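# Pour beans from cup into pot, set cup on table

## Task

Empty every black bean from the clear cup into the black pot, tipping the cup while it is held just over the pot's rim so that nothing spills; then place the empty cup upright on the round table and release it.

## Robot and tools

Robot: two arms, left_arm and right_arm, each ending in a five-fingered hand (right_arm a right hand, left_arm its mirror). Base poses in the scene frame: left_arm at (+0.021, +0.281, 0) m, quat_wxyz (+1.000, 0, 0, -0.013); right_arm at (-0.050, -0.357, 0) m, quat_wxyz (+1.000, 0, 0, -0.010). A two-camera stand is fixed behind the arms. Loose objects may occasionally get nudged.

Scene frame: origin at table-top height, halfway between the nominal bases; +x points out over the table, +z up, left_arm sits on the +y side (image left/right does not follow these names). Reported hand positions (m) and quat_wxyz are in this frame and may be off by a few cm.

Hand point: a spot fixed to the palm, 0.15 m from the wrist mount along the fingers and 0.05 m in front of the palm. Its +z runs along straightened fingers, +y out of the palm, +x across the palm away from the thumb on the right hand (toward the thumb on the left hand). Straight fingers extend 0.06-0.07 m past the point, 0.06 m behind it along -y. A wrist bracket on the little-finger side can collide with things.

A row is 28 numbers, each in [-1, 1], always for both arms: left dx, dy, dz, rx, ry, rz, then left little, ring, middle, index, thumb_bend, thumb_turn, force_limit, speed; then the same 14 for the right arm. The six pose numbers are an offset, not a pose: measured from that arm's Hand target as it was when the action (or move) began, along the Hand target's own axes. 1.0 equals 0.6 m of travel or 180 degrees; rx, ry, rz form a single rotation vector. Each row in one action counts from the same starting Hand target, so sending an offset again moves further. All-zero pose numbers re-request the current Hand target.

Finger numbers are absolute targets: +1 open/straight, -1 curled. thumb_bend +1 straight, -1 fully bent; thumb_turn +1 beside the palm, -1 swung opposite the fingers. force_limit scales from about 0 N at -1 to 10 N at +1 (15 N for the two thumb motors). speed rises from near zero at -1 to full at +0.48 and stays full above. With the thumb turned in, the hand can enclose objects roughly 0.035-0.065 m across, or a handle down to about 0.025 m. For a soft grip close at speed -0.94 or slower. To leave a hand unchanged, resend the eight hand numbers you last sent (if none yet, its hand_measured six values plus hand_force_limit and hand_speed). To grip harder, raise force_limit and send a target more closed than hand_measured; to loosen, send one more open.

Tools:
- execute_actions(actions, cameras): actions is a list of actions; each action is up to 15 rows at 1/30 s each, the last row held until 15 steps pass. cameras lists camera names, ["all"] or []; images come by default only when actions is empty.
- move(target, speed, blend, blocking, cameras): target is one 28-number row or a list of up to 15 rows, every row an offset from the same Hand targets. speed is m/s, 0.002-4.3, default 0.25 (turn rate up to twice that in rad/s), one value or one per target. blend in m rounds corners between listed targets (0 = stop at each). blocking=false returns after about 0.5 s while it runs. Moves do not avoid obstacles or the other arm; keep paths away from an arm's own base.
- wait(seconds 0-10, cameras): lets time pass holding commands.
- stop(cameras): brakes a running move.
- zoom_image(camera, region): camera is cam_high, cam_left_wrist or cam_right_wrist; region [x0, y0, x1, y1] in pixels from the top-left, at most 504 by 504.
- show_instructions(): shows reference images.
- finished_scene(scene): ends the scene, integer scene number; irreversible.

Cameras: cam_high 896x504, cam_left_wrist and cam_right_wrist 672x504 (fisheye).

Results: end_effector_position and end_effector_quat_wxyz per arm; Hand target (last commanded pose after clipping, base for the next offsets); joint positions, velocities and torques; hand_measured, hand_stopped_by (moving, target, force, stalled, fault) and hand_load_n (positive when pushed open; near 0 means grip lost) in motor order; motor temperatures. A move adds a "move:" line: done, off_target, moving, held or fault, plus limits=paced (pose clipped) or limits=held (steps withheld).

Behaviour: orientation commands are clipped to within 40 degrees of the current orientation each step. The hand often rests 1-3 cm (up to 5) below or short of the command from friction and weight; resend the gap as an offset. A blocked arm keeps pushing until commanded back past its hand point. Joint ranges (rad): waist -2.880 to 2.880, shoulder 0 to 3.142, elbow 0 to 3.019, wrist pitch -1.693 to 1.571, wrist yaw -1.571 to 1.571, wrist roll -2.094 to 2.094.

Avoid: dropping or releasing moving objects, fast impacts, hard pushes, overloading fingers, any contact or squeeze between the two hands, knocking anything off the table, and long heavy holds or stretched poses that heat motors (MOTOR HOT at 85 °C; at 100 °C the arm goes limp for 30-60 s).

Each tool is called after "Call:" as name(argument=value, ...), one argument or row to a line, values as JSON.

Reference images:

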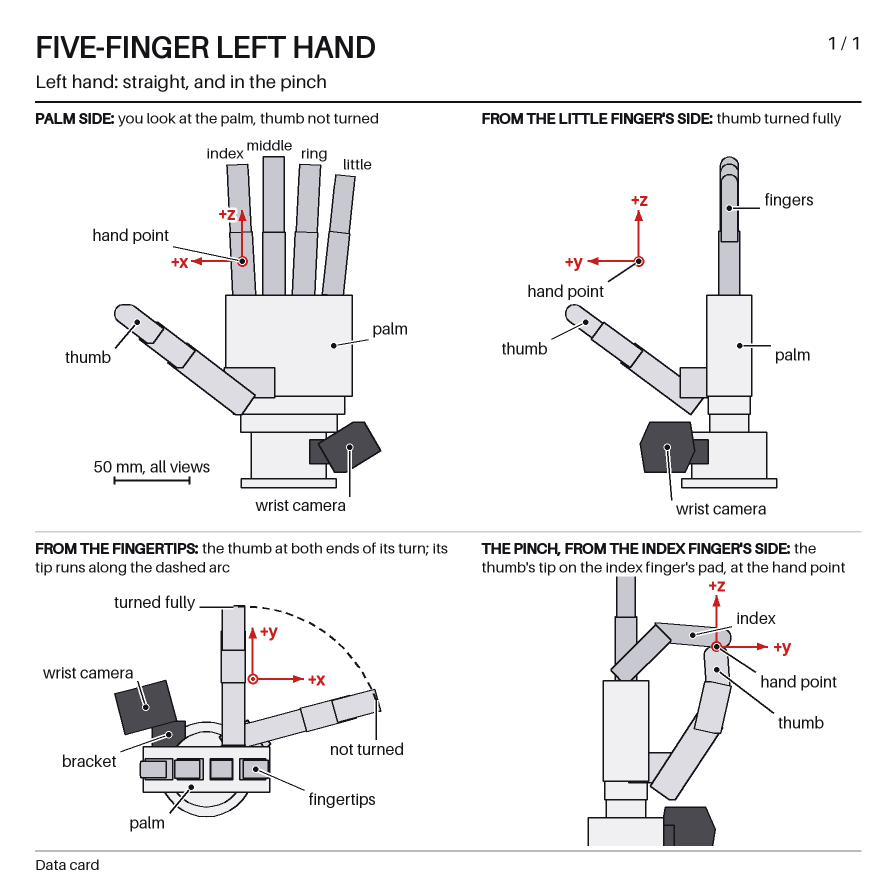

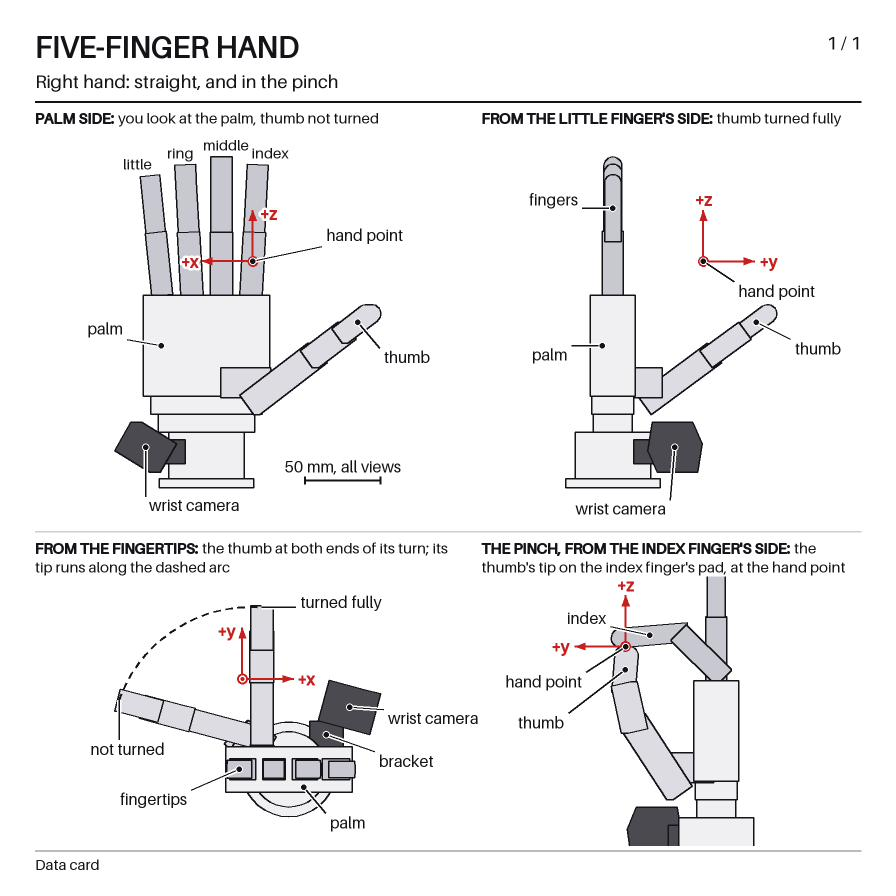

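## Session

Call:
execute_actions(
  actions=[],
)

Call:
zoom_image(
  camera="cam_high",
  region=[320, 180, 560, 380],
)

Scene clock: 0.00 s.
left_arm: end_effector_position=(+0.1479, +0.5805, +0.1541) hand_measured=(+1.000, +1.000, +1.000, +1.000, +1.000, +1.000) hand_load_n=(+0.0, +0.0, +0.0, +0.0, +0.0, +0.0) hand_stopped_by=(target, target, target, target, target, target) hand_force_limit=0.00 hand_speed=-0.80 end_effector_quat_wxyz=(+0.166, -0.491, +0.853, +0.065) | right_arm: end_effector_position=(+0.4912, -0.4202, +0.2336) hand_measured=(+1.000, +1.000, +1.000, +1.000, +1.000, +1.000) hand_load_n=(+0.0, +0.0, +0.0, +0.0, +0.0, +0.0) hand_stopped_by=(target, target, target, target, target, target) hand_force_limit=0.00 hand_speed=-0.80 end_effector_quat_wxyz=(-0.438, +0.790, -0.368, +0.221)
Joint positions: left_arm=[1.041 1.023 0.839 -1.03 0.042 1.532] | right_arm=[-0.335 1.493 1.308 -0.676 -0.818 -0.736]
Joint velocities: within noise
Joint torques (N m): no reading
Motor temperatures (°C): left_arm=[27 31 34 27 26 27] | right_arm=[24 26 31 25 24 25]
Heat: left arm: hottest elbow 34 °C; right arm: hottest elbow 31 °C.
Hand target: left_arm +0.1529, +0.5885, +0.1662; +0.179, -0.489, +0.850, +0.072 | right_arm +0.4987, -0.4229, +0.2511; -0.439, +0.789, -0.358, +0.238

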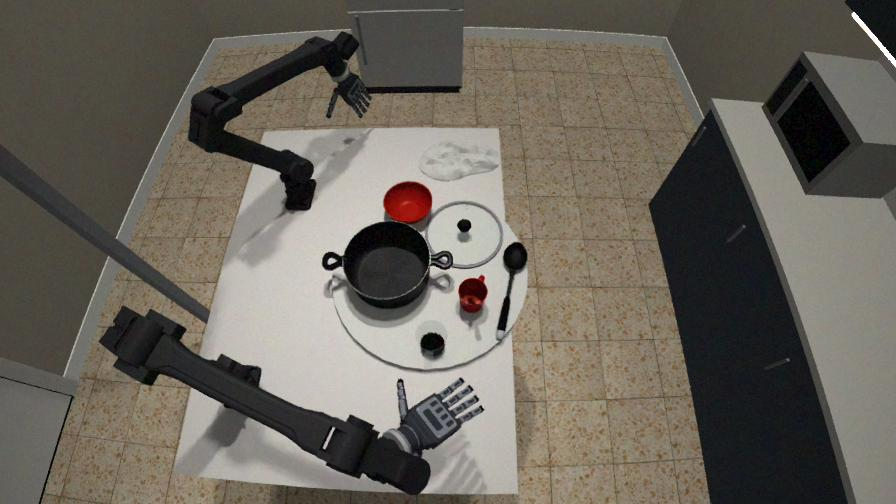

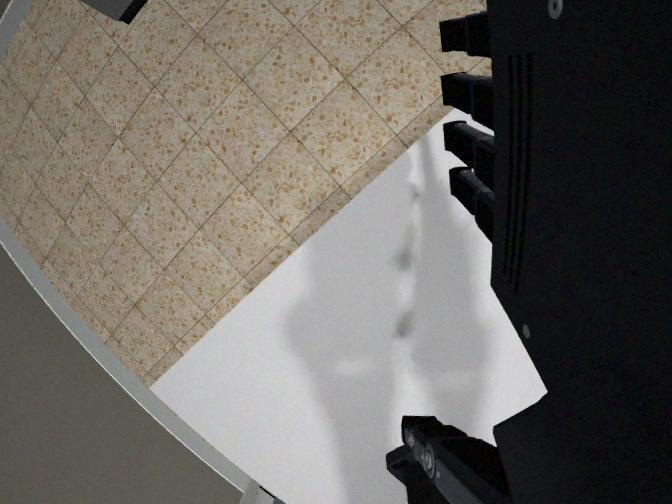

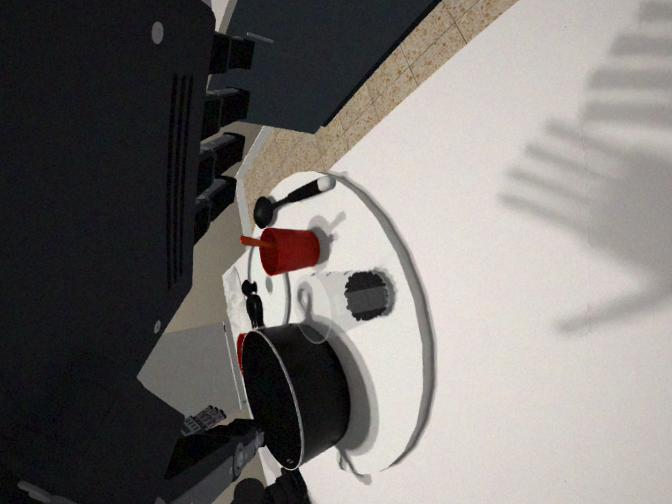

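Scaled by 2.100.

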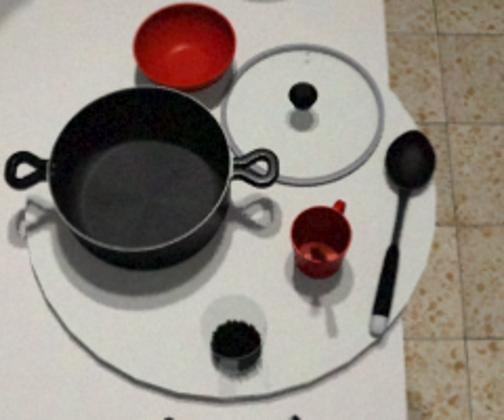

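Call:
zoom_image(
  camera="cam_high",
  region=[390, 300, 480, 370],
)

Call:
zoom_image(
  camera="cam_right_wrist",
  region=[230, 160, 450, 380],
)

Scaled by 5.600.

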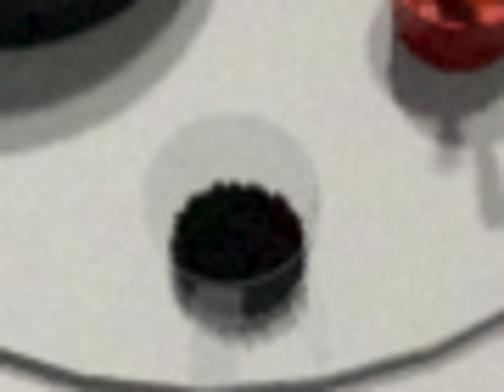

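Scaled by 2.291 from the camera's 672x504 image, which has a finer 960x720 frame.

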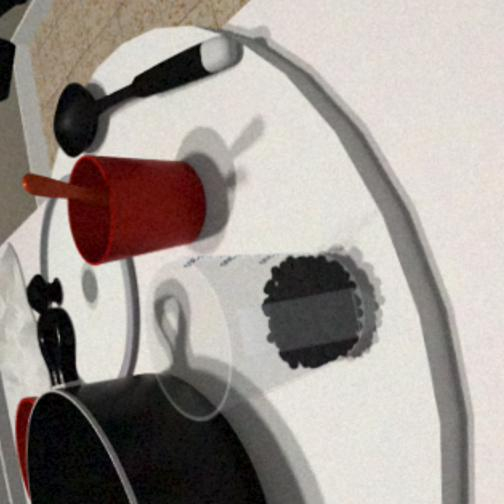

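Call:
move(
  target=[
    [0,0,0,0,0,0,1,1,1,1,1,1,0,-0.8,-0.2227,-0.0098,-0.0402,0.2633,0.065,0.5593,1,1,1,1,1,-1,0,-0.2],
    [0,0,0,0,0,0,1,1,1,1,1,1,0,-0.8,-0.226,0.1293,0.1362,0.2633,0.065,0.5593,1,1,1,1,1,-1,0,-0.2],
  ],
  speed=[0.35,0.2],
  blend=[0.02,0],
  cameras=["cam_high","cam_right_wrist"],
)

Call:
zoom_image(
  camera="cam_high",
  region=[350, 260, 530, 380],
)

Scene clock: 30.97 s.
left_arm: end_effector_position=(+0.1479, +0.5805, +0.1541) hand_measured=(+1.000, +1.000, +1.000, +1.000, +1.000, +1.000) hand_load_n=(+0.0, +0.0, +0.0, +0.5, +0.0, +0.0) hand_stopped_by=(target, target, target, target, target, target) hand_force_limit=0.00 hand_speed=-0.80 end_effector_quat_wxyz=(+0.166, -0.491, +0.853, +0.065) | right_arm: end_effector_position=(+0.4329, -0.3068, +0.1229) hand_measured=(+1.000, +1.000, +1.000, +1.000, +1.000, -1.000) hand_load_n=(+0.0, +0.0, +0.0, +0.0, +0.0, +0.0) hand_stopped_by=(target, target, target, target, target, target) hand_force_limit=0.00 hand_speed=-0.20 end_effector_quat_wxyz=(+0.655, -0.002, +0.756, -0.006)
Joint positions: left_arm=[1.041 1.023 0.839 -1.03 0.042 1.532] | right_arm=[-0.01 1.653 0.325 1.184 -0.024 1.555]
Joint torques (N m): left_arm=[0.03 -5.48 11.89 1.51 -0.01 -0.09] | right_arm=[0.97 -6.3 5.11 2.17 0.11 0.11]
Motor temperatures (°C): left_arm=[27 31 39 27 26 27] | right_arm=[24 28 34 25 24 25]
Heat: left arm: hottest elbow 39 °C; right arm: hottest elbow 34 °C.
Hand target: left_arm +0.1529, +0.5885, +0.1662; +0.179, -0.489, +0.850, +0.072 | right_arm +0.4422, -0.3029, +0.1350; +0.669, +0.000, +0.743, +0.000
Off the commanded pose: left_arm 0.015 m, 2 deg | right_arm 0.016 m, 2 deg.
move: off_target (left_arm, right_arm)
Images, in order (width x height): cam_high 896x504, cam_right_wrist 672x504.

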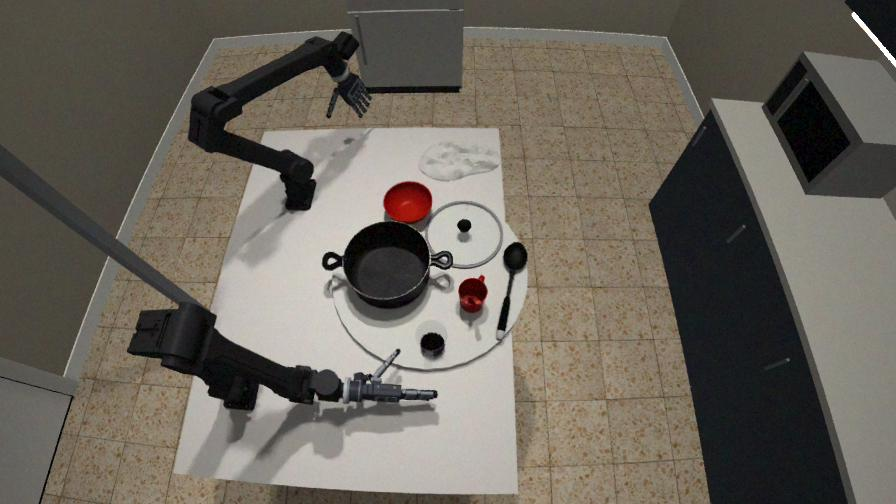

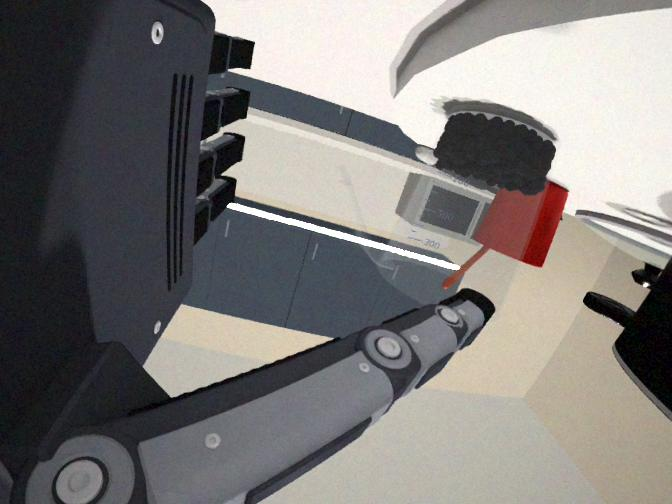

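Scaled by 2.800.

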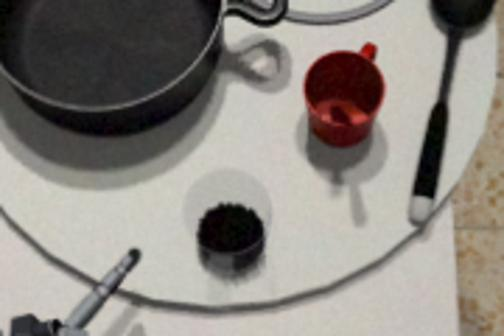

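Call:
move(
  target=[
    [0,0,0,0,0,0,1,1,1,1,1,1,0,-0.8,0.0193,0.11,0.0235,0,0,0,1,1,1,1,1,-1,0,-0.2],
    [0,0,0,0,0,0,1,1,1,1,1,1,0,-0.8,0.0198,0.1598,0.0822,0,0,0,1,1,1,1,1,-1,0,-0.2],
  ],
  speed=0.08,
  blend=[0.01,0],
  cameras=["cam_high","cam_right_wrist"],
)

Call:
zoom_image(
  camera="cam_high",
  region=[350, 260, 530, 380],
)

Scene clock: 42.13 s.
left_arm: end_effector_position=(+0.1479, +0.5805, +0.1541) hand_measured=(+1.000, +1.000, +1.000, +1.000, +1.000, +1.000) hand_load_n=(+0.0, +0.0, +0.0, +0.0, +0.0, +0.0) hand_stopped_by=(target, target, target, target, target, target) hand_force_limit=0.00 hand_speed=-0.80 end_effector_quat_wxyz=(+0.166, -0.491, +0.853, +0.065) | right_arm: end_effector_position=(+0.4823, -0.2157, +0.1161) hand_measured=(+1.000, +1.000, +1.000, +1.000, +1.000, -1.000) hand_load_n=(+0.5, +0.0, +0.0, +0.0, +0.0, -0.5) hand_stopped_by=(target, target, target, target, target, target) hand_force_limit=0.00 hand_speed=-0.20 end_effector_quat_wxyz=(+0.668, -0.002, +0.744, -0.010)
Joint positions: left_arm=[1.041 1.023 0.839 -1.03 0.042 1.532] | right_arm=[0.264 1.795 0.487 1.196 0.254 1.583]
Joint torques (N m): left_arm=[-0.09 -5.54 11.9 1.54 -0.01 -0.09] | right_arm=[1.14 -8.23 5.41 1.14 0.05 0.11]
Heat: left arm: hottest elbow 40 °C; right arm: hottest elbow 34 °C.
Hand target: left_arm +0.1529, +0.5885, +0.1662; +0.179, -0.489, +0.850, +0.072 | right_arm +0.4901, -0.2070, +0.1181; +0.669, +0.000, +0.743, +0.000
Off the commanded pose: left_arm 0.015 m, 2 deg | right_arm 0.012 m, 1 deg.
move: off_target (left_arm, right_arm)
Images, in order (width x height): cam_high 896x504, cam_right_wrist 672x504.

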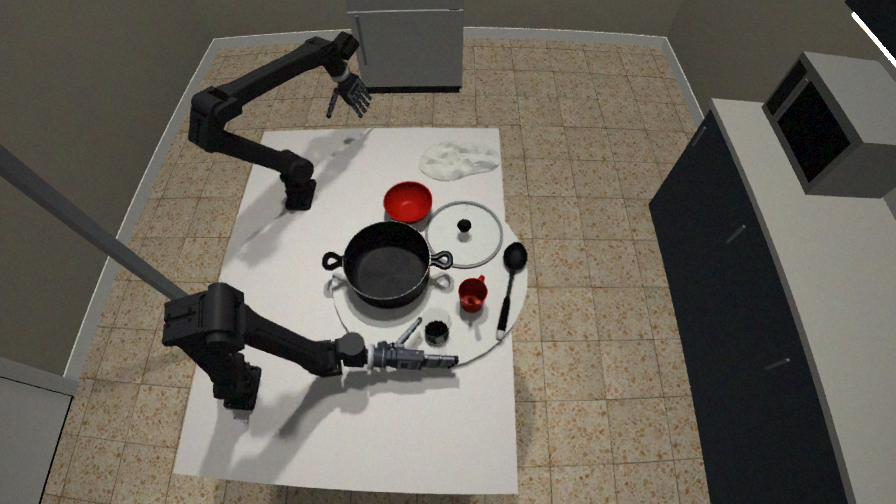

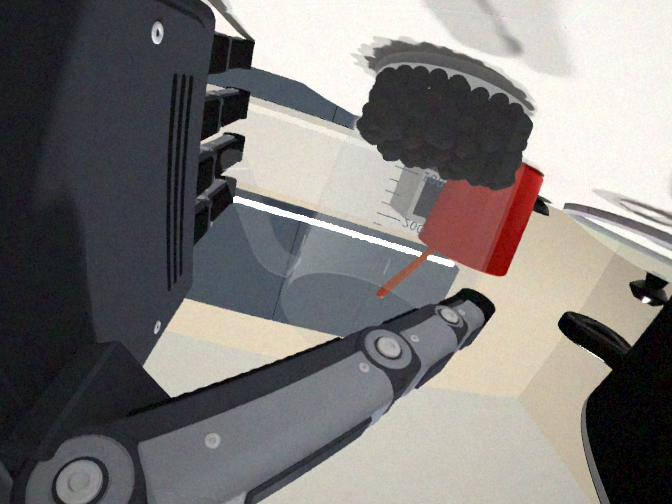

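Scaled by 2.800.

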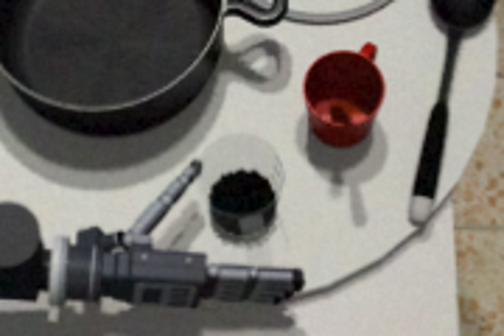

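Call:
zoom_image(
  camera="cam_right_wrist",
  region=[200, 20, 560, 320],
)

Call:
zoom_image(
  camera="cam_high",
  region=[390, 290, 480, 360],
)

Scaled by 1.400 from the camera's 672x504 image, which has a finer 960x720 frame.

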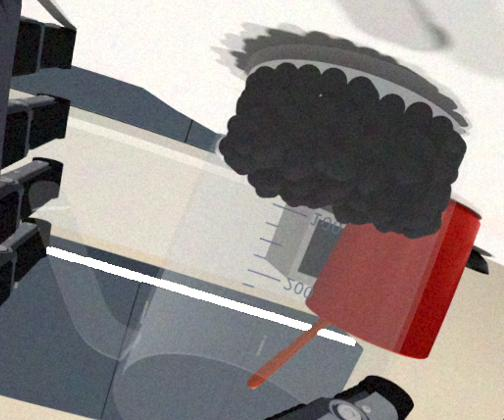

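Scaled by 5.600.

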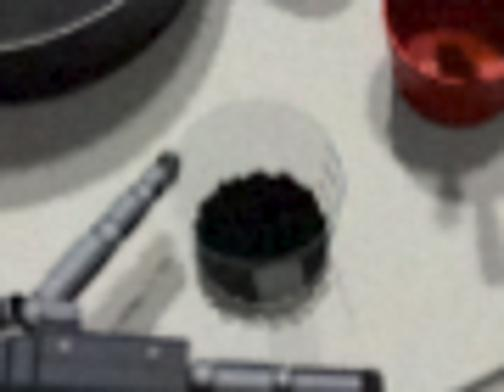

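Call:
move(
  target=[
    [0,0,0,0,0,0,1,1,1,1,1,1,0,-0.8,0.003,-0.05,-0.058,0,0,0,1,1,1,1,1,-1,0,-0.2],
    [0,0,0,0,0,0,1,1,1,1,1,1,0,-0.8,-0.10,-0.2,-0.085,0,0,0,1,1,1,1,1,-1,0,-0.2],
  ],
  speed=[0.1,0.2],
  blend=[0.01,0],
  cameras=["cam_high","cam_right_wrist"],
)

Call:
zoom_image(
  camera="cam_right_wrist",
  region=[300, 0, 620, 300],
)

Call:
zoom_image(
  camera="cam_high",
  region=[390, 290, 480, 360],
)

Scene clock: 75.10 s.
left_arm: end_effector_position=(+0.1479, +0.5805, +0.1541) hand_measured=(+1.000, +1.000, +1.000, +1.000, +1.000, +1.000) hand_load_n=(+0.0, +0.0, +0.0, +0.0, +0.0, +0.0) hand_stopped_by=(target, target, target, target, target, target) hand_force_limit=0.00 hand_speed=-0.80 end_effector_quat_wxyz=(+0.166, -0.491, +0.853, +0.065) | right_arm: end_effector_position=(+0.4434, -0.3235, +0.1756) hand_measured=(+1.000, +1.000, +1.000, +1.000, +1.000, -1.000) hand_load_n=(+0.0, +0.0, +0.0, +0.0, +0.0, -0.5) hand_stopped_by=(target, target, target, target, target, target) hand_force_limit=0.00 hand_speed=-0.20 end_effector_quat_wxyz=(+0.664, +0.004, +0.748, +0.006)
Joint positions: left_arm=[1.041 1.023 0.839 -1.03 0.042 1.532] | right_arm=[-0.07 1.46 0.371 0.971 -0.094 1.575]
Joint torques (N m): left_arm=[-0.03 -5.36 11.88 1.51 -0.01 -0.09] | right_arm=[-1.49 -7.94 5.86 1.48 -0.14 -0.25]
Heat: left arm: hottest elbow 43 °C; right arm: hottest elbow 34 °C.
Hand target: left_arm +0.1529, +0.5885, +0.1662; +0.179, -0.489, +0.850, +0.072 | right_arm +0.4456, -0.3269, +0.1831; +0.669, +0.000, +0.743, +0.000
Off the commanded pose: left_arm 0.015 m, 2 deg | right_arm 0.008 m, 1 deg.
move: off_target (left_arm)
Images, in order (width x height): cam_high 896x504, cam_right_wrist 672x504.

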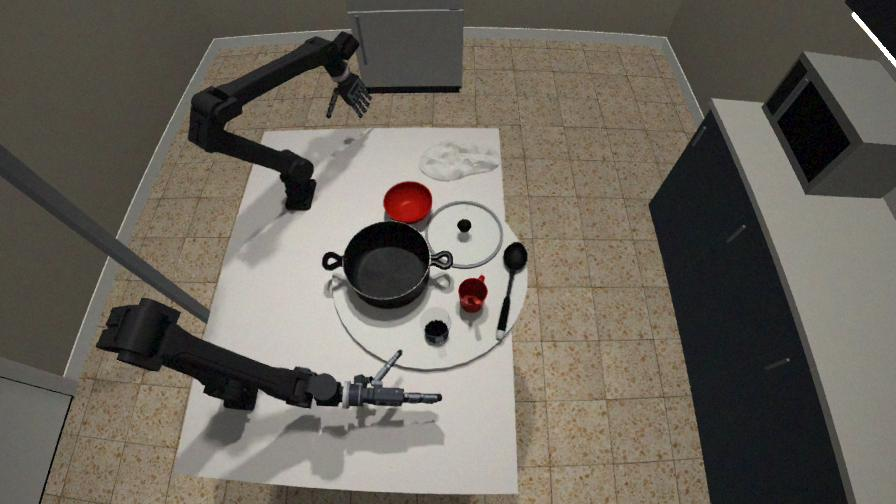

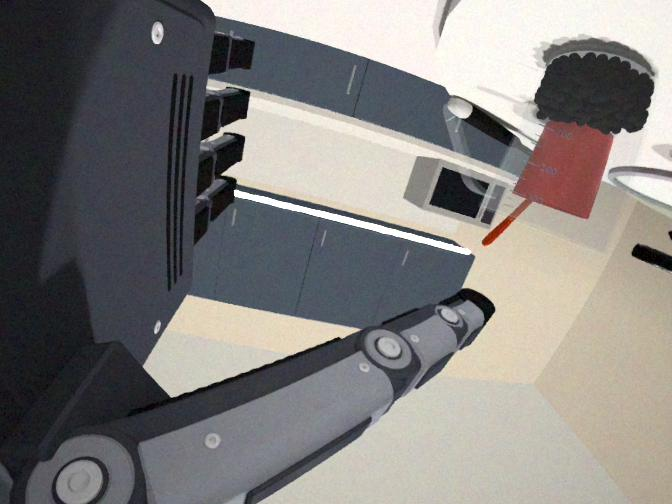

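Scaled by 1.575 from the camera's 672x504 image, which has a finer 960x720 frame.

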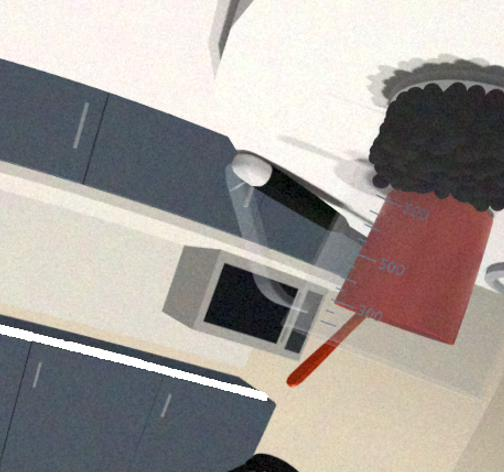

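Scaled by 5.600.

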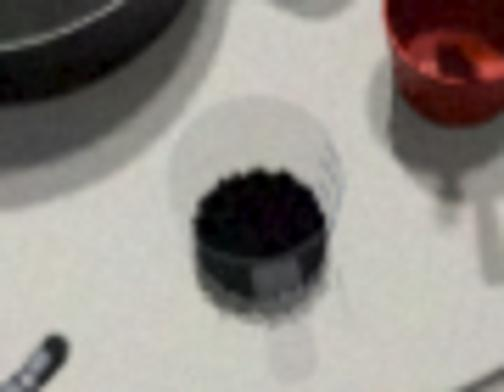

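Call:
move(
  target=[
    [0,0,0,0,0,0,1,1,1,1,1,1,0,-0.8,-0.1195,0.0782,-0.089,-0.327,0.327,-0.4185,1,1,1,1,1,-1,0,-0.2],
    [0,0,0,0,0,0,1,1,1,1,1,1,0,-0.8,-0.021,0.1198,-0.0702,-0.327,0.327,-0.4185,1,1,1,1,1,-1,0,-0.2],
  ],
  speed=[0.35,0.2],
  blend=[0.02,0],
  cameras=["cam_high","cam_right_wrist"],
)

Call:
zoom_image(
  camera="cam_high",
  region=[390, 280, 490, 360],
)

Call:
zoom_image(
  camera="cam_right_wrist",
  region=[300, 100, 672, 440],
)

Scene clock: 152.43 s.
left_arm: end_effector_position=(+0.1479, +0.5805, +0.1541) hand_measured=(+1.000, +1.000, +1.000, +1.000, +1.000, +1.000) hand_load_n=(+0.0, +0.0, +0.0, +0.0, +0.0, +0.0) hand_stopped_by=(target, target, target, target, target, target) hand_force_limit=0.00 hand_speed=-0.80 end_effector_quat_wxyz=(+0.166, -0.491, +0.853, +0.065) | right_arm: end_effector_position=(+0.4001, -0.2585, +0.1985) hand_measured=(+1.000, +1.000, +1.000, +1.000, +1.000, -1.000) hand_load_n=(+0.0, +0.0, +0.0, +0.0, -0.5, +0.0) hand_stopped_by=(target, target, target, target, target, target) hand_force_limit=0.00 hand_speed=-0.20 end_effector_quat_wxyz=(-0.044, +0.706, -0.706, +0.043)
Joint positions: left_arm=[1.041 1.023 0.839 -1.03 0.042 1.532] | right_arm=[0.159 1.601 1.51 -1.358 0.016 0.138]
Joint torques (N m): left_arm=[-0.09 -5.48 11.89 1.52 0 -0.09] | right_arm=[0.26 -11.99 8.17 0.68 0.13 0.02]
Motor temperatures (°C): left_arm=[27 30 45 27 26 27] | right_arm=[24 28 33 25 24 25]
Heat: left arm: hottest elbow 45 °C; right arm: hottest elbow 33 °C.
Hand target: left_arm +0.1529, +0.5885, +0.1662; +0.179, -0.489, +0.850, +0.072 | right_arm +0.4049, -0.2550, +0.2000; -0.050, +0.705, -0.706, +0.049
Off the commanded pose: left_arm 0.015 m, 2 deg | right_arm 0.006 m, 1 deg.
move: off_target (left_arm)
Images, in order (width x height): cam_high 896x504, cam_right_wrist 672x504.

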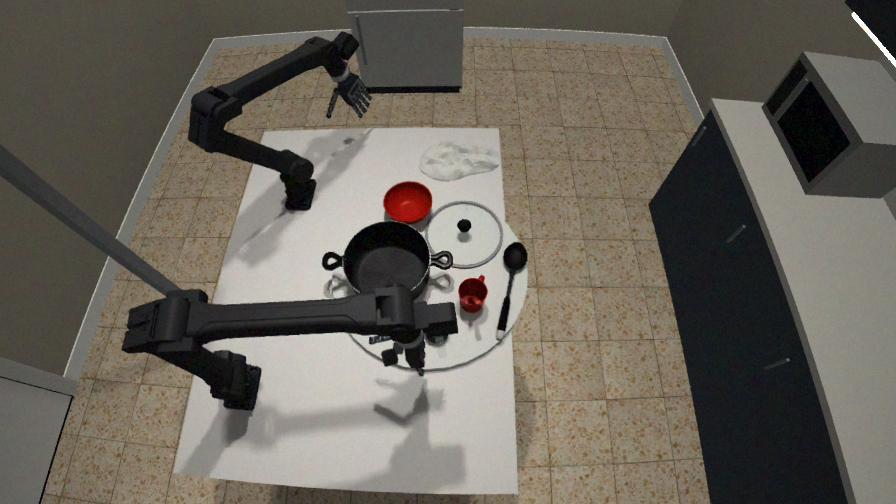

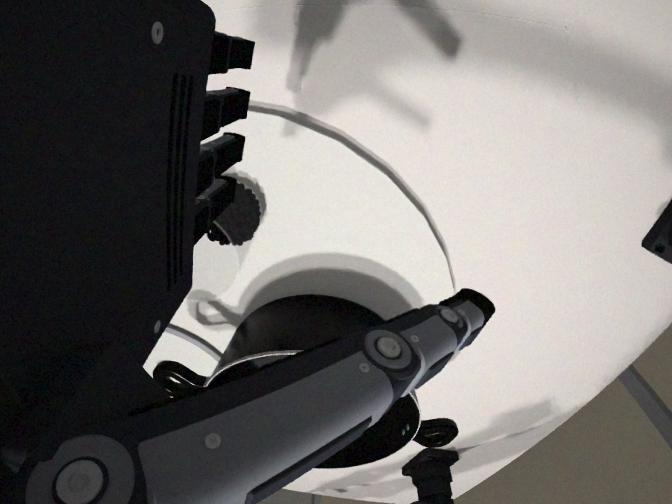

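Scaled by 5.040.

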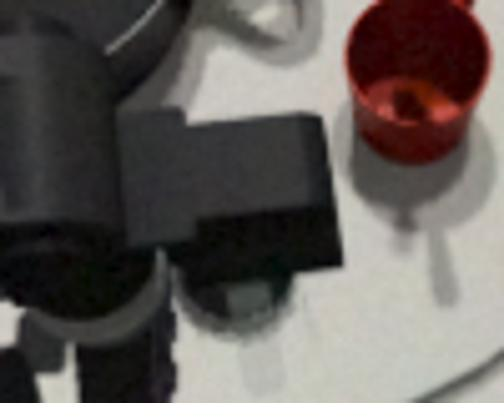

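Scaled by 1.355 from the camera's 672x504 image, which has a finer 960x720 frame.

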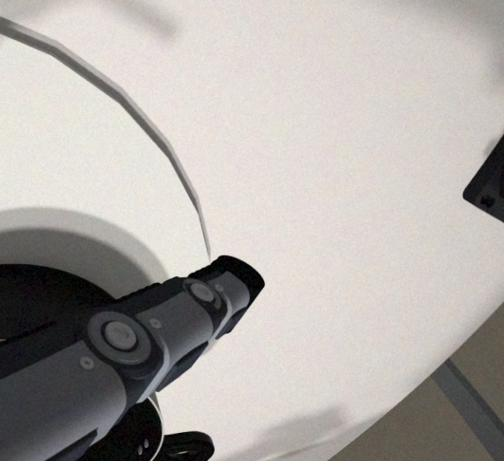

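Call:
move(
  target=[0,0,0,0,0,0,1,1,1,1,1,1,0,-0.8,0,0.0162,0.1155,0,0,0,1,1,1,1,1,-1,0,-0.2],
  speed=0.15,
  cameras=["cam_high","cam_right_wrist"],
)

Call:
zoom_image(
  camera="cam_high",
  region=[380, 280, 500, 380],
)

Call:
zoom_image(
  camera="cam_right_wrist",
  region=[160, 100, 400, 320],
)

Scene clock: 170.93 s.
left_arm: end_effector_position=(+0.1479, +0.5805, +0.1541) hand_measured=(+1.000, +1.000, +1.000, +1.000, +1.000, +1.000) hand_load_n=(+0.0, +0.0, +0.0, +0.0, +0.0, +0.0) hand_stopped_by=(target, target, target, target, target, target) hand_force_limit=0.00 hand_speed=-0.80 end_effector_quat_wxyz=(+0.166, -0.491, +0.853, +0.065) | right_arm: end_effector_position=(+0.3999, -0.2585, +0.1281) hand_measured=(+1.000, +1.000, +1.000, +1.000, +1.000, -1.000) hand_load_n=(-0.5, +0.0, +0.0, +0.5, -0.5, +0.0) hand_stopped_by=(target, target, target, target, target, target) hand_force_limit=0.00 hand_speed=-0.20 end_effector_quat_wxyz=(-0.043, +0.706, -0.706, +0.042)
Joint positions: left_arm=[1.041 1.023 0.839 -1.03 0.042 1.532] | right_arm=[0.159 1.635 1.363 -1.179 0.016 0.138]
Joint torques (N m): left_arm=[-0.09 -5.48 11.89 1.46 -0.02 -0.1] | right_arm=[0.56 -11.75 7.92 0.83 0.18 -0.02]
Heat: left arm: hottest elbow 46 °C; right arm: hottest elbow 34 °C.
Hand target: left_arm +0.1529, +0.5885, +0.1662; +0.179, -0.489, +0.850, +0.072 | right_arm +0.4051, -0.2550, +0.1301; -0.050, +0.705, -0.706, +0.050
Off the commanded pose: left_arm 0.015 m, 2 deg | right_arm 0.006 m, 1 deg.
move: off_target (left_arm)
Images, in order (width x height): cam_high 896x504, cam_right_wrist 672x504.

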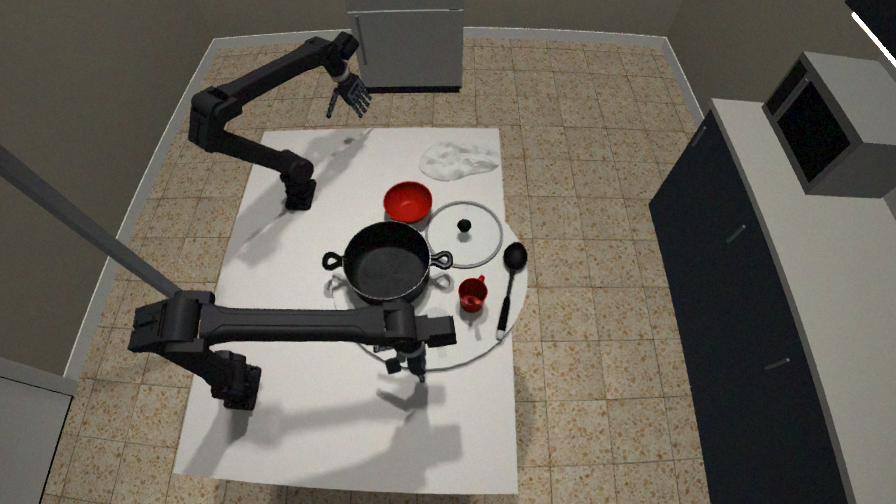

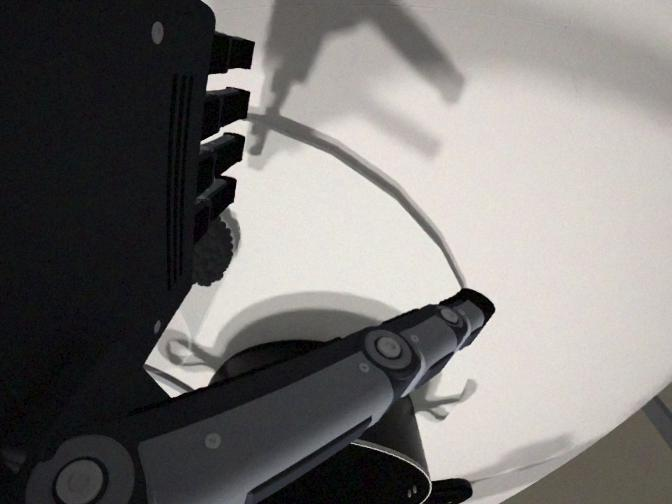

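Scaled by 4.200.

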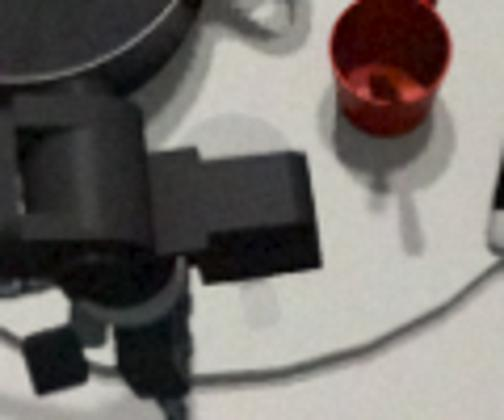

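Scaled by 2.100 from the camera's 672x504 image, which has a finer 960x720 frame.

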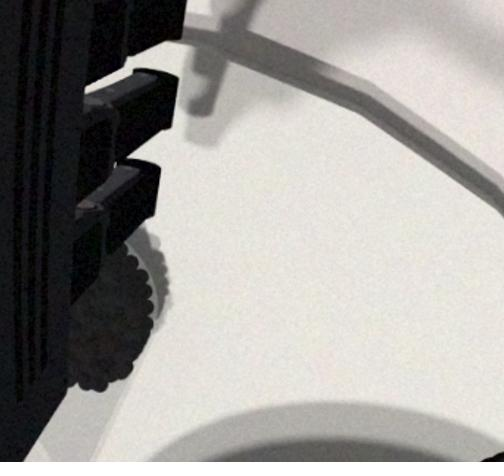

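Call:
move(
  target=[
    [0,0,0,0,0,0,1,1,1,1,1,1,0,-0.8,-0.0127,-0.0149,0.0021,0,0,0,1,1,1,1,1,-1,0,-0.2],
    [0,0,0,0,0,0,1,1,1,1,1,1,0,-0.8,-0.0095,-0.0502,0.007,0,0,0,1,1,1,1,1,-1,0,-0.2],
    [0,0,0,0,0,0,1,1,1,1,1,1,0,-0.8,-0.0188,-0.0845,0.0119,0,0,0,1,1,1,1,1,-1,0,-0.2],
    [0,0,0,0,0,0,1,1,1,1,1,1,0,-0.8,-0.0395,-0.1135,0.0159,0,0,0,1,1,1,1,1,-1,0,-0.2],
  ],
  speed=0.06,
  blend=[0.005,0.005,0.005,0],
  cameras=["cam_high","cam_right_wrist"],
)

Call:
zoom_image(
  camera="cam_high",
  region=[400, 280, 520, 380],
)

Call:
zoom_image(
  camera="cam_right_wrist",
  region=[160, 100, 400, 320],
)

Scene clock: 184.60 s.
left_arm: end_effector_position=(+0.1479, +0.5805, +0.1541) hand_measured=(+1.000, +1.000, +1.000, +1.000, +1.000, +1.000) hand_load_n=(+0.0, +0.0, +0.0, +0.0, +0.0, +0.0) hand_stopped_by=(target, target, target, target, target, target) hand_force_limit=0.00 hand_speed=-0.80 end_effector_quat_wxyz=(+0.166, -0.491, +0.853, +0.065) | right_arm: end_effector_position=(+0.4580, -0.2390, +0.1158) hand_measured=(+1.000, +1.000, +1.000, +1.000, +1.000, -1.000) hand_load_n=(+0.0, +0.0, +0.0, +0.0, +0.0, +0.0) hand_stopped_by=(target, target, target, target, target, target) hand_force_limit=0.00 hand_speed=-0.20 end_effector_quat_wxyz=(-0.037, +0.708, -0.704, +0.038)
Joint positions: left_arm=[1.041 1.023 0.839 -1.03 0.042 1.532] | right_arm=[0.18 1.806 1.558 -1.218 0.019 0.154]
Joint torques (N m): left_arm=[-0.15 -5.48 11.88 1.52 0 -0.09] | right_arm=[0.67 -14.39 11.81 -0.21 0.15 0.02]
Heat: left arm: hottest elbow 46 °C; right arm: hottest elbow 35 °C.
Hand target: left_arm +0.1529, +0.5885, +0.1662; +0.179, -0.489, +0.850, +0.072 | right_arm +0.4739, -0.2315, +0.1300; -0.050, +0.705, -0.706, +0.050
Off the commanded pose: left_arm 0.015 m, 2 deg | right_arm 0.023 m, 2 deg.
move: off_target (left_arm, right_arm)
Images, in order (width x height): cam_high 896x504, cam_right_wrist 672x504.

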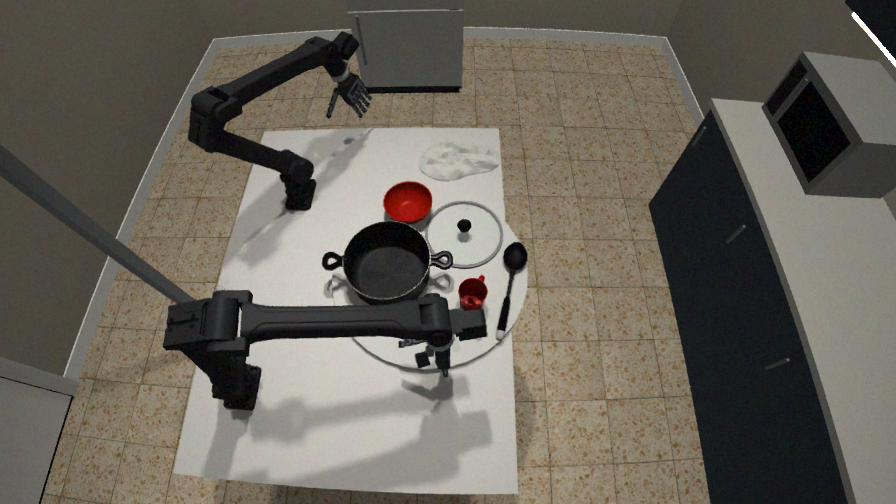

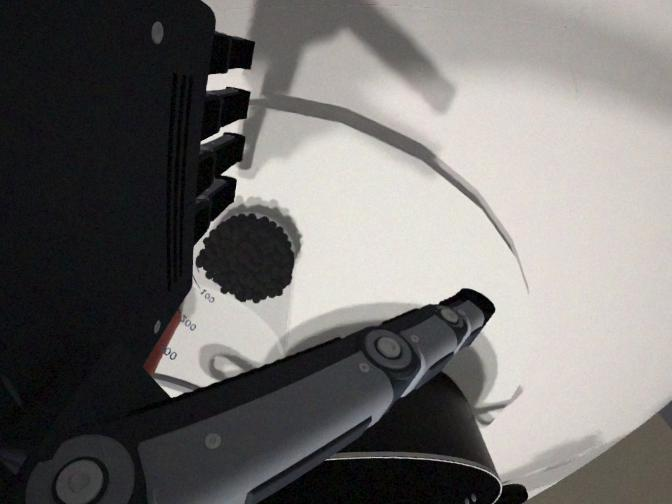

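Scaled by 4.200.

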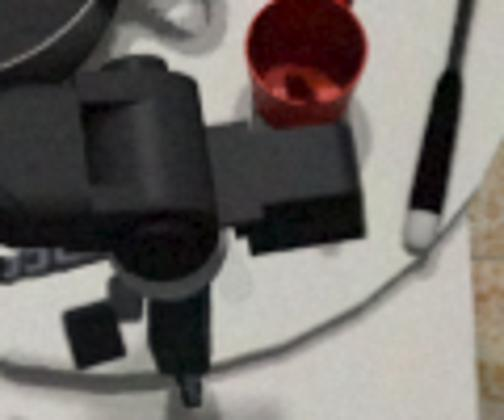

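Scaled by 2.100 from the camera's 672x504 image, which has a finer 960x720 frame.

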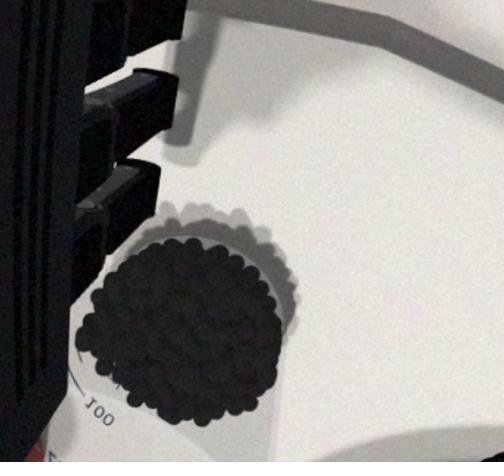

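Call:
move(
  target=[
    [0,0,0,0,0,0,1,1,1,1,1,1,0,-0.8,-0.036,-0.0415,-0.0143,0,0,0,1,1,1,1,1,-1,0,-0.2],
    [0,0,0,0,0,0,1,1,1,1,1,1,0,-0.8,-0.0707,-0.0507,-0.0132,0,0,0,1,1,1,1,1,-1,0,-0.2],
  ],
  speed=0.06,
  blend=[0.005,0],
  cameras=["cam_high","cam_right_wrist"],
)

Call:
zoom_image(
  camera="cam_high",
  region=[400, 280, 520, 380],
)

Call:
zoom_image(
  camera="cam_right_wrist",
  region=[160, 100, 400, 320],
)

Scene clock: 203.80 s.
left_arm: end_effector_position=(+0.1479, +0.5805, +0.1541) hand_measured=(+1.000, +1.000, +1.000, +1.000, +1.000, +1.000) hand_load_n=(+0.0, +0.0, +0.0, +0.0, +0.0, +0.0) hand_stopped_by=(target, target, target, target, target, target) hand_force_limit=0.00 hand_speed=-0.80 end_effector_quat_wxyz=(+0.166, -0.491, +0.853, +0.065) | right_arm: end_effector_position=(+0.4894, -0.1974, +0.1284) hand_measured=(+1.000, +1.000, +1.000, +1.000, +1.000, -1.000) hand_load_n=(+0.0, +0.0, +0.0, +0.0, +0.0, +0.0) hand_stopped_by=(target, target, target, target, target, target) hand_force_limit=0.00 hand_speed=-0.20 end_effector_quat_wxyz=(-0.037, +0.708, -0.704, +0.040)
Joint positions: left_arm=[1.041 1.023 0.839 -1.03 0.042 1.532] | right_arm=[0.242 1.899 1.728 -1.294 0.028 0.215]
Joint torques (N m): left_arm=[-0.09 -5.42 11.84 1.5 -0.01 -0.09] | right_arm=[1.08 -14.68 11.71 -0.14 0.15 0.04]
Motor temperatures (°C): left_arm=[27 30 46 27 26 27] | right_arm=[24 29 39 25 24 25]
Heat: left arm: hottest elbow 46 °C; right arm: hottest elbow 39 °C.
Hand target: left_arm +0.1529, +0.5885, +0.1662; +0.179, -0.489, +0.850, +0.072 | right_arm +0.5029, -0.1889, +0.1423; -0.050, +0.705, -0.705, +0.050
Off the commanded pose: left_arm 0.015 m, 2 deg | right_arm 0.021 m, 2 deg.
move: off_target (left_arm, right_arm)
Images, in order (width x height): cam_high 896x504, cam_right_wrist 672x504.

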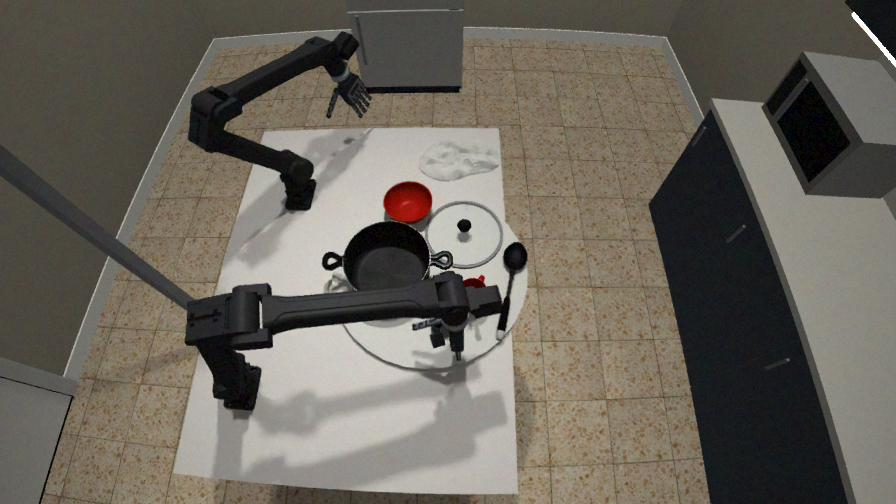

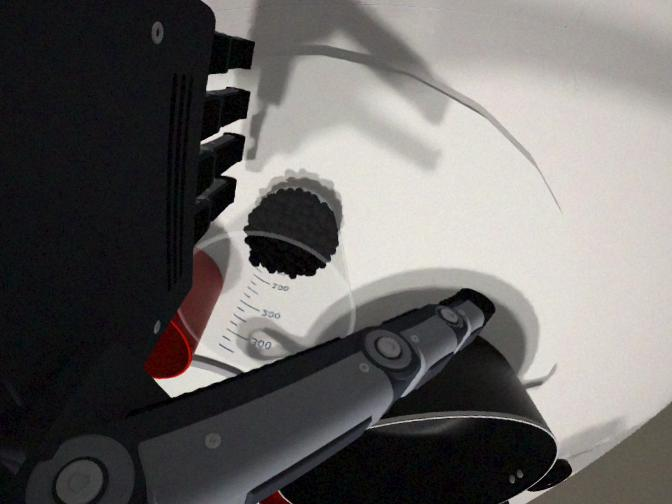

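Scaled by 4.200.

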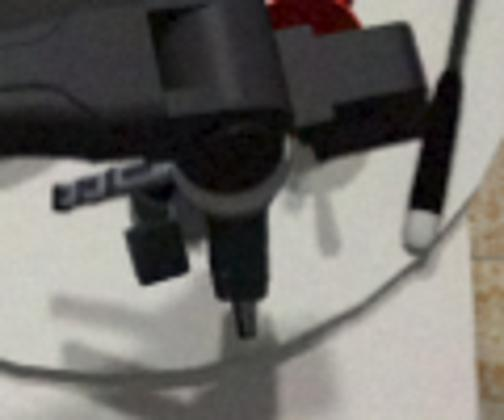

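Scaled by 2.100 from the camera's 672x504 image, which has a finer 960x720 frame.

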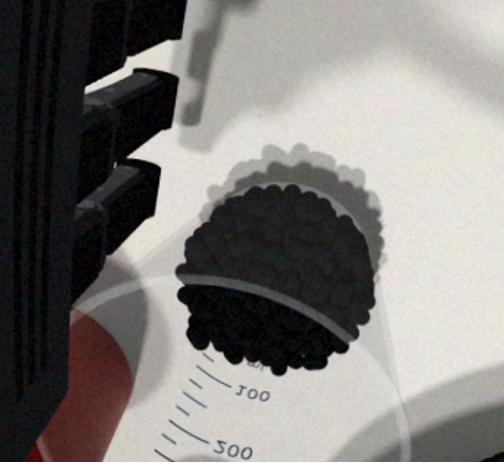

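Call:
move(
  target=[
    [0,0,0,0,0,0,1,1,1,1,1,1,0,-0.8,-0.03,0.0,0,0,0,0,1,1,1,1,1,-1,0,-0.2],
    [0,0,0,0,0,0,1,1,1,1,1,1,0,-0.8,-0.0583,0.0115,-0.0017,0,0,0,1,1,1,1,1,-1,0,-0.2],
  ],
  speed=0.06,
  blend=[0.005,0],
  cameras=["cam_high","cam_right_wrist"],
)

Call:
zoom_image(
  camera="cam_high",
  region=[400, 260, 520, 360],
)

Call:
zoom_image(
  camera="cam_right_wrist",
  region=[160, 100, 400, 320],
)

Scene clock: 220.27 s.
left_arm: end_effector_position=(+0.1479, +0.5805, +0.1541) hand_measured=(+1.000, +1.000, +1.000, +1.000, +1.000, +1.000) hand_load_n=(+0.0, +0.0, +0.0, +0.0, +0.0, +0.0) hand_stopped_by=(target, target, target, target, target, target) hand_force_limit=0.00 hand_speed=-0.80 end_effector_quat_wxyz=(+0.166, -0.491, +0.853, +0.065) | right_arm: end_effector_position=(+0.4841, -0.1630, +0.1286) hand_measured=(+1.000, +1.000, +1.000, +1.000, +1.000, -1.000) hand_load_n=(+0.0, +0.0, +0.0, +0.0, +0.0, +0.0) hand_stopped_by=(target, target, target, target, target, target) hand_force_limit=0.00 hand_speed=-0.20 end_effector_quat_wxyz=(-0.037, +0.708, -0.704, +0.041)
Joint positions: left_arm=[1.041 1.023 0.839 -1.03 0.042 1.532] | right_arm=[0.301 1.908 1.741 -1.299 0.037 0.274]
Joint torques (N m): left_arm=[-0.03 -5.36 11.89 1.5 -0.01 -0.1] | right_arm=[0.5 -14.97 11.78 -0.03 0.11 0.03]
Heat: left arm: hottest elbow 46 °C; right arm: hottest elbow 39 °C.
Hand target: left_arm +0.1529, +0.5885, +0.1662; +0.179, -0.489, +0.850, +0.072 | right_arm +0.4959, -0.1540, +0.1422; -0.050, +0.705, -0.705, +0.050
Off the commanded pose: left_arm 0.015 m, 2 deg | right_arm 0.020 m, 2 deg.
move: off_target (left_arm, right_arm)
Images, in order (width x height): cam_high 896x504, cam_right_wrist 672x504.

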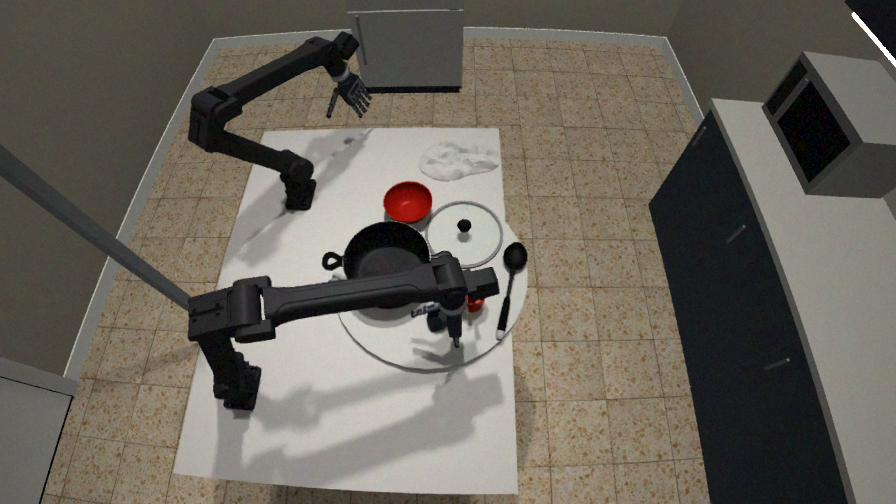

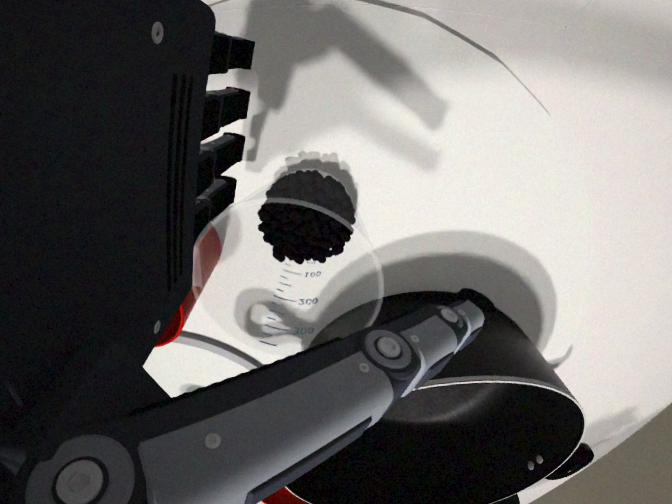

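Scaled by 4.200.

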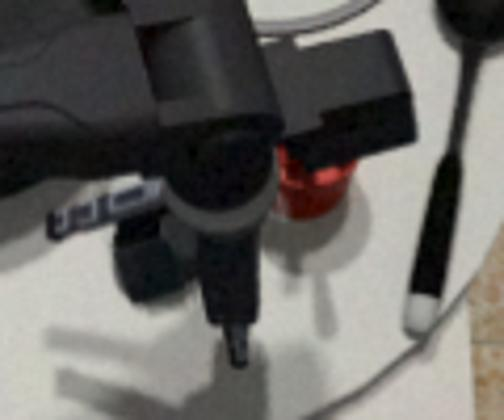

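Scaled by 2.100 from the camera's 672x504 image, which has a finer 960x720 frame.

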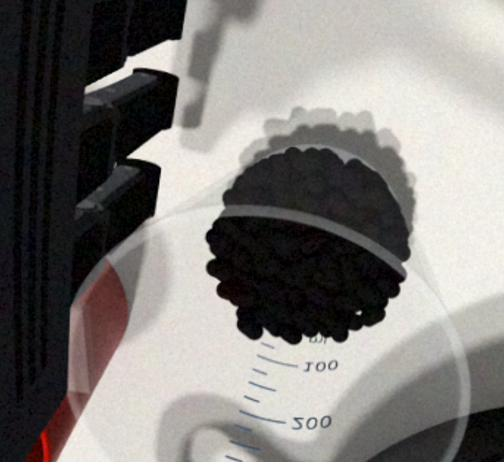

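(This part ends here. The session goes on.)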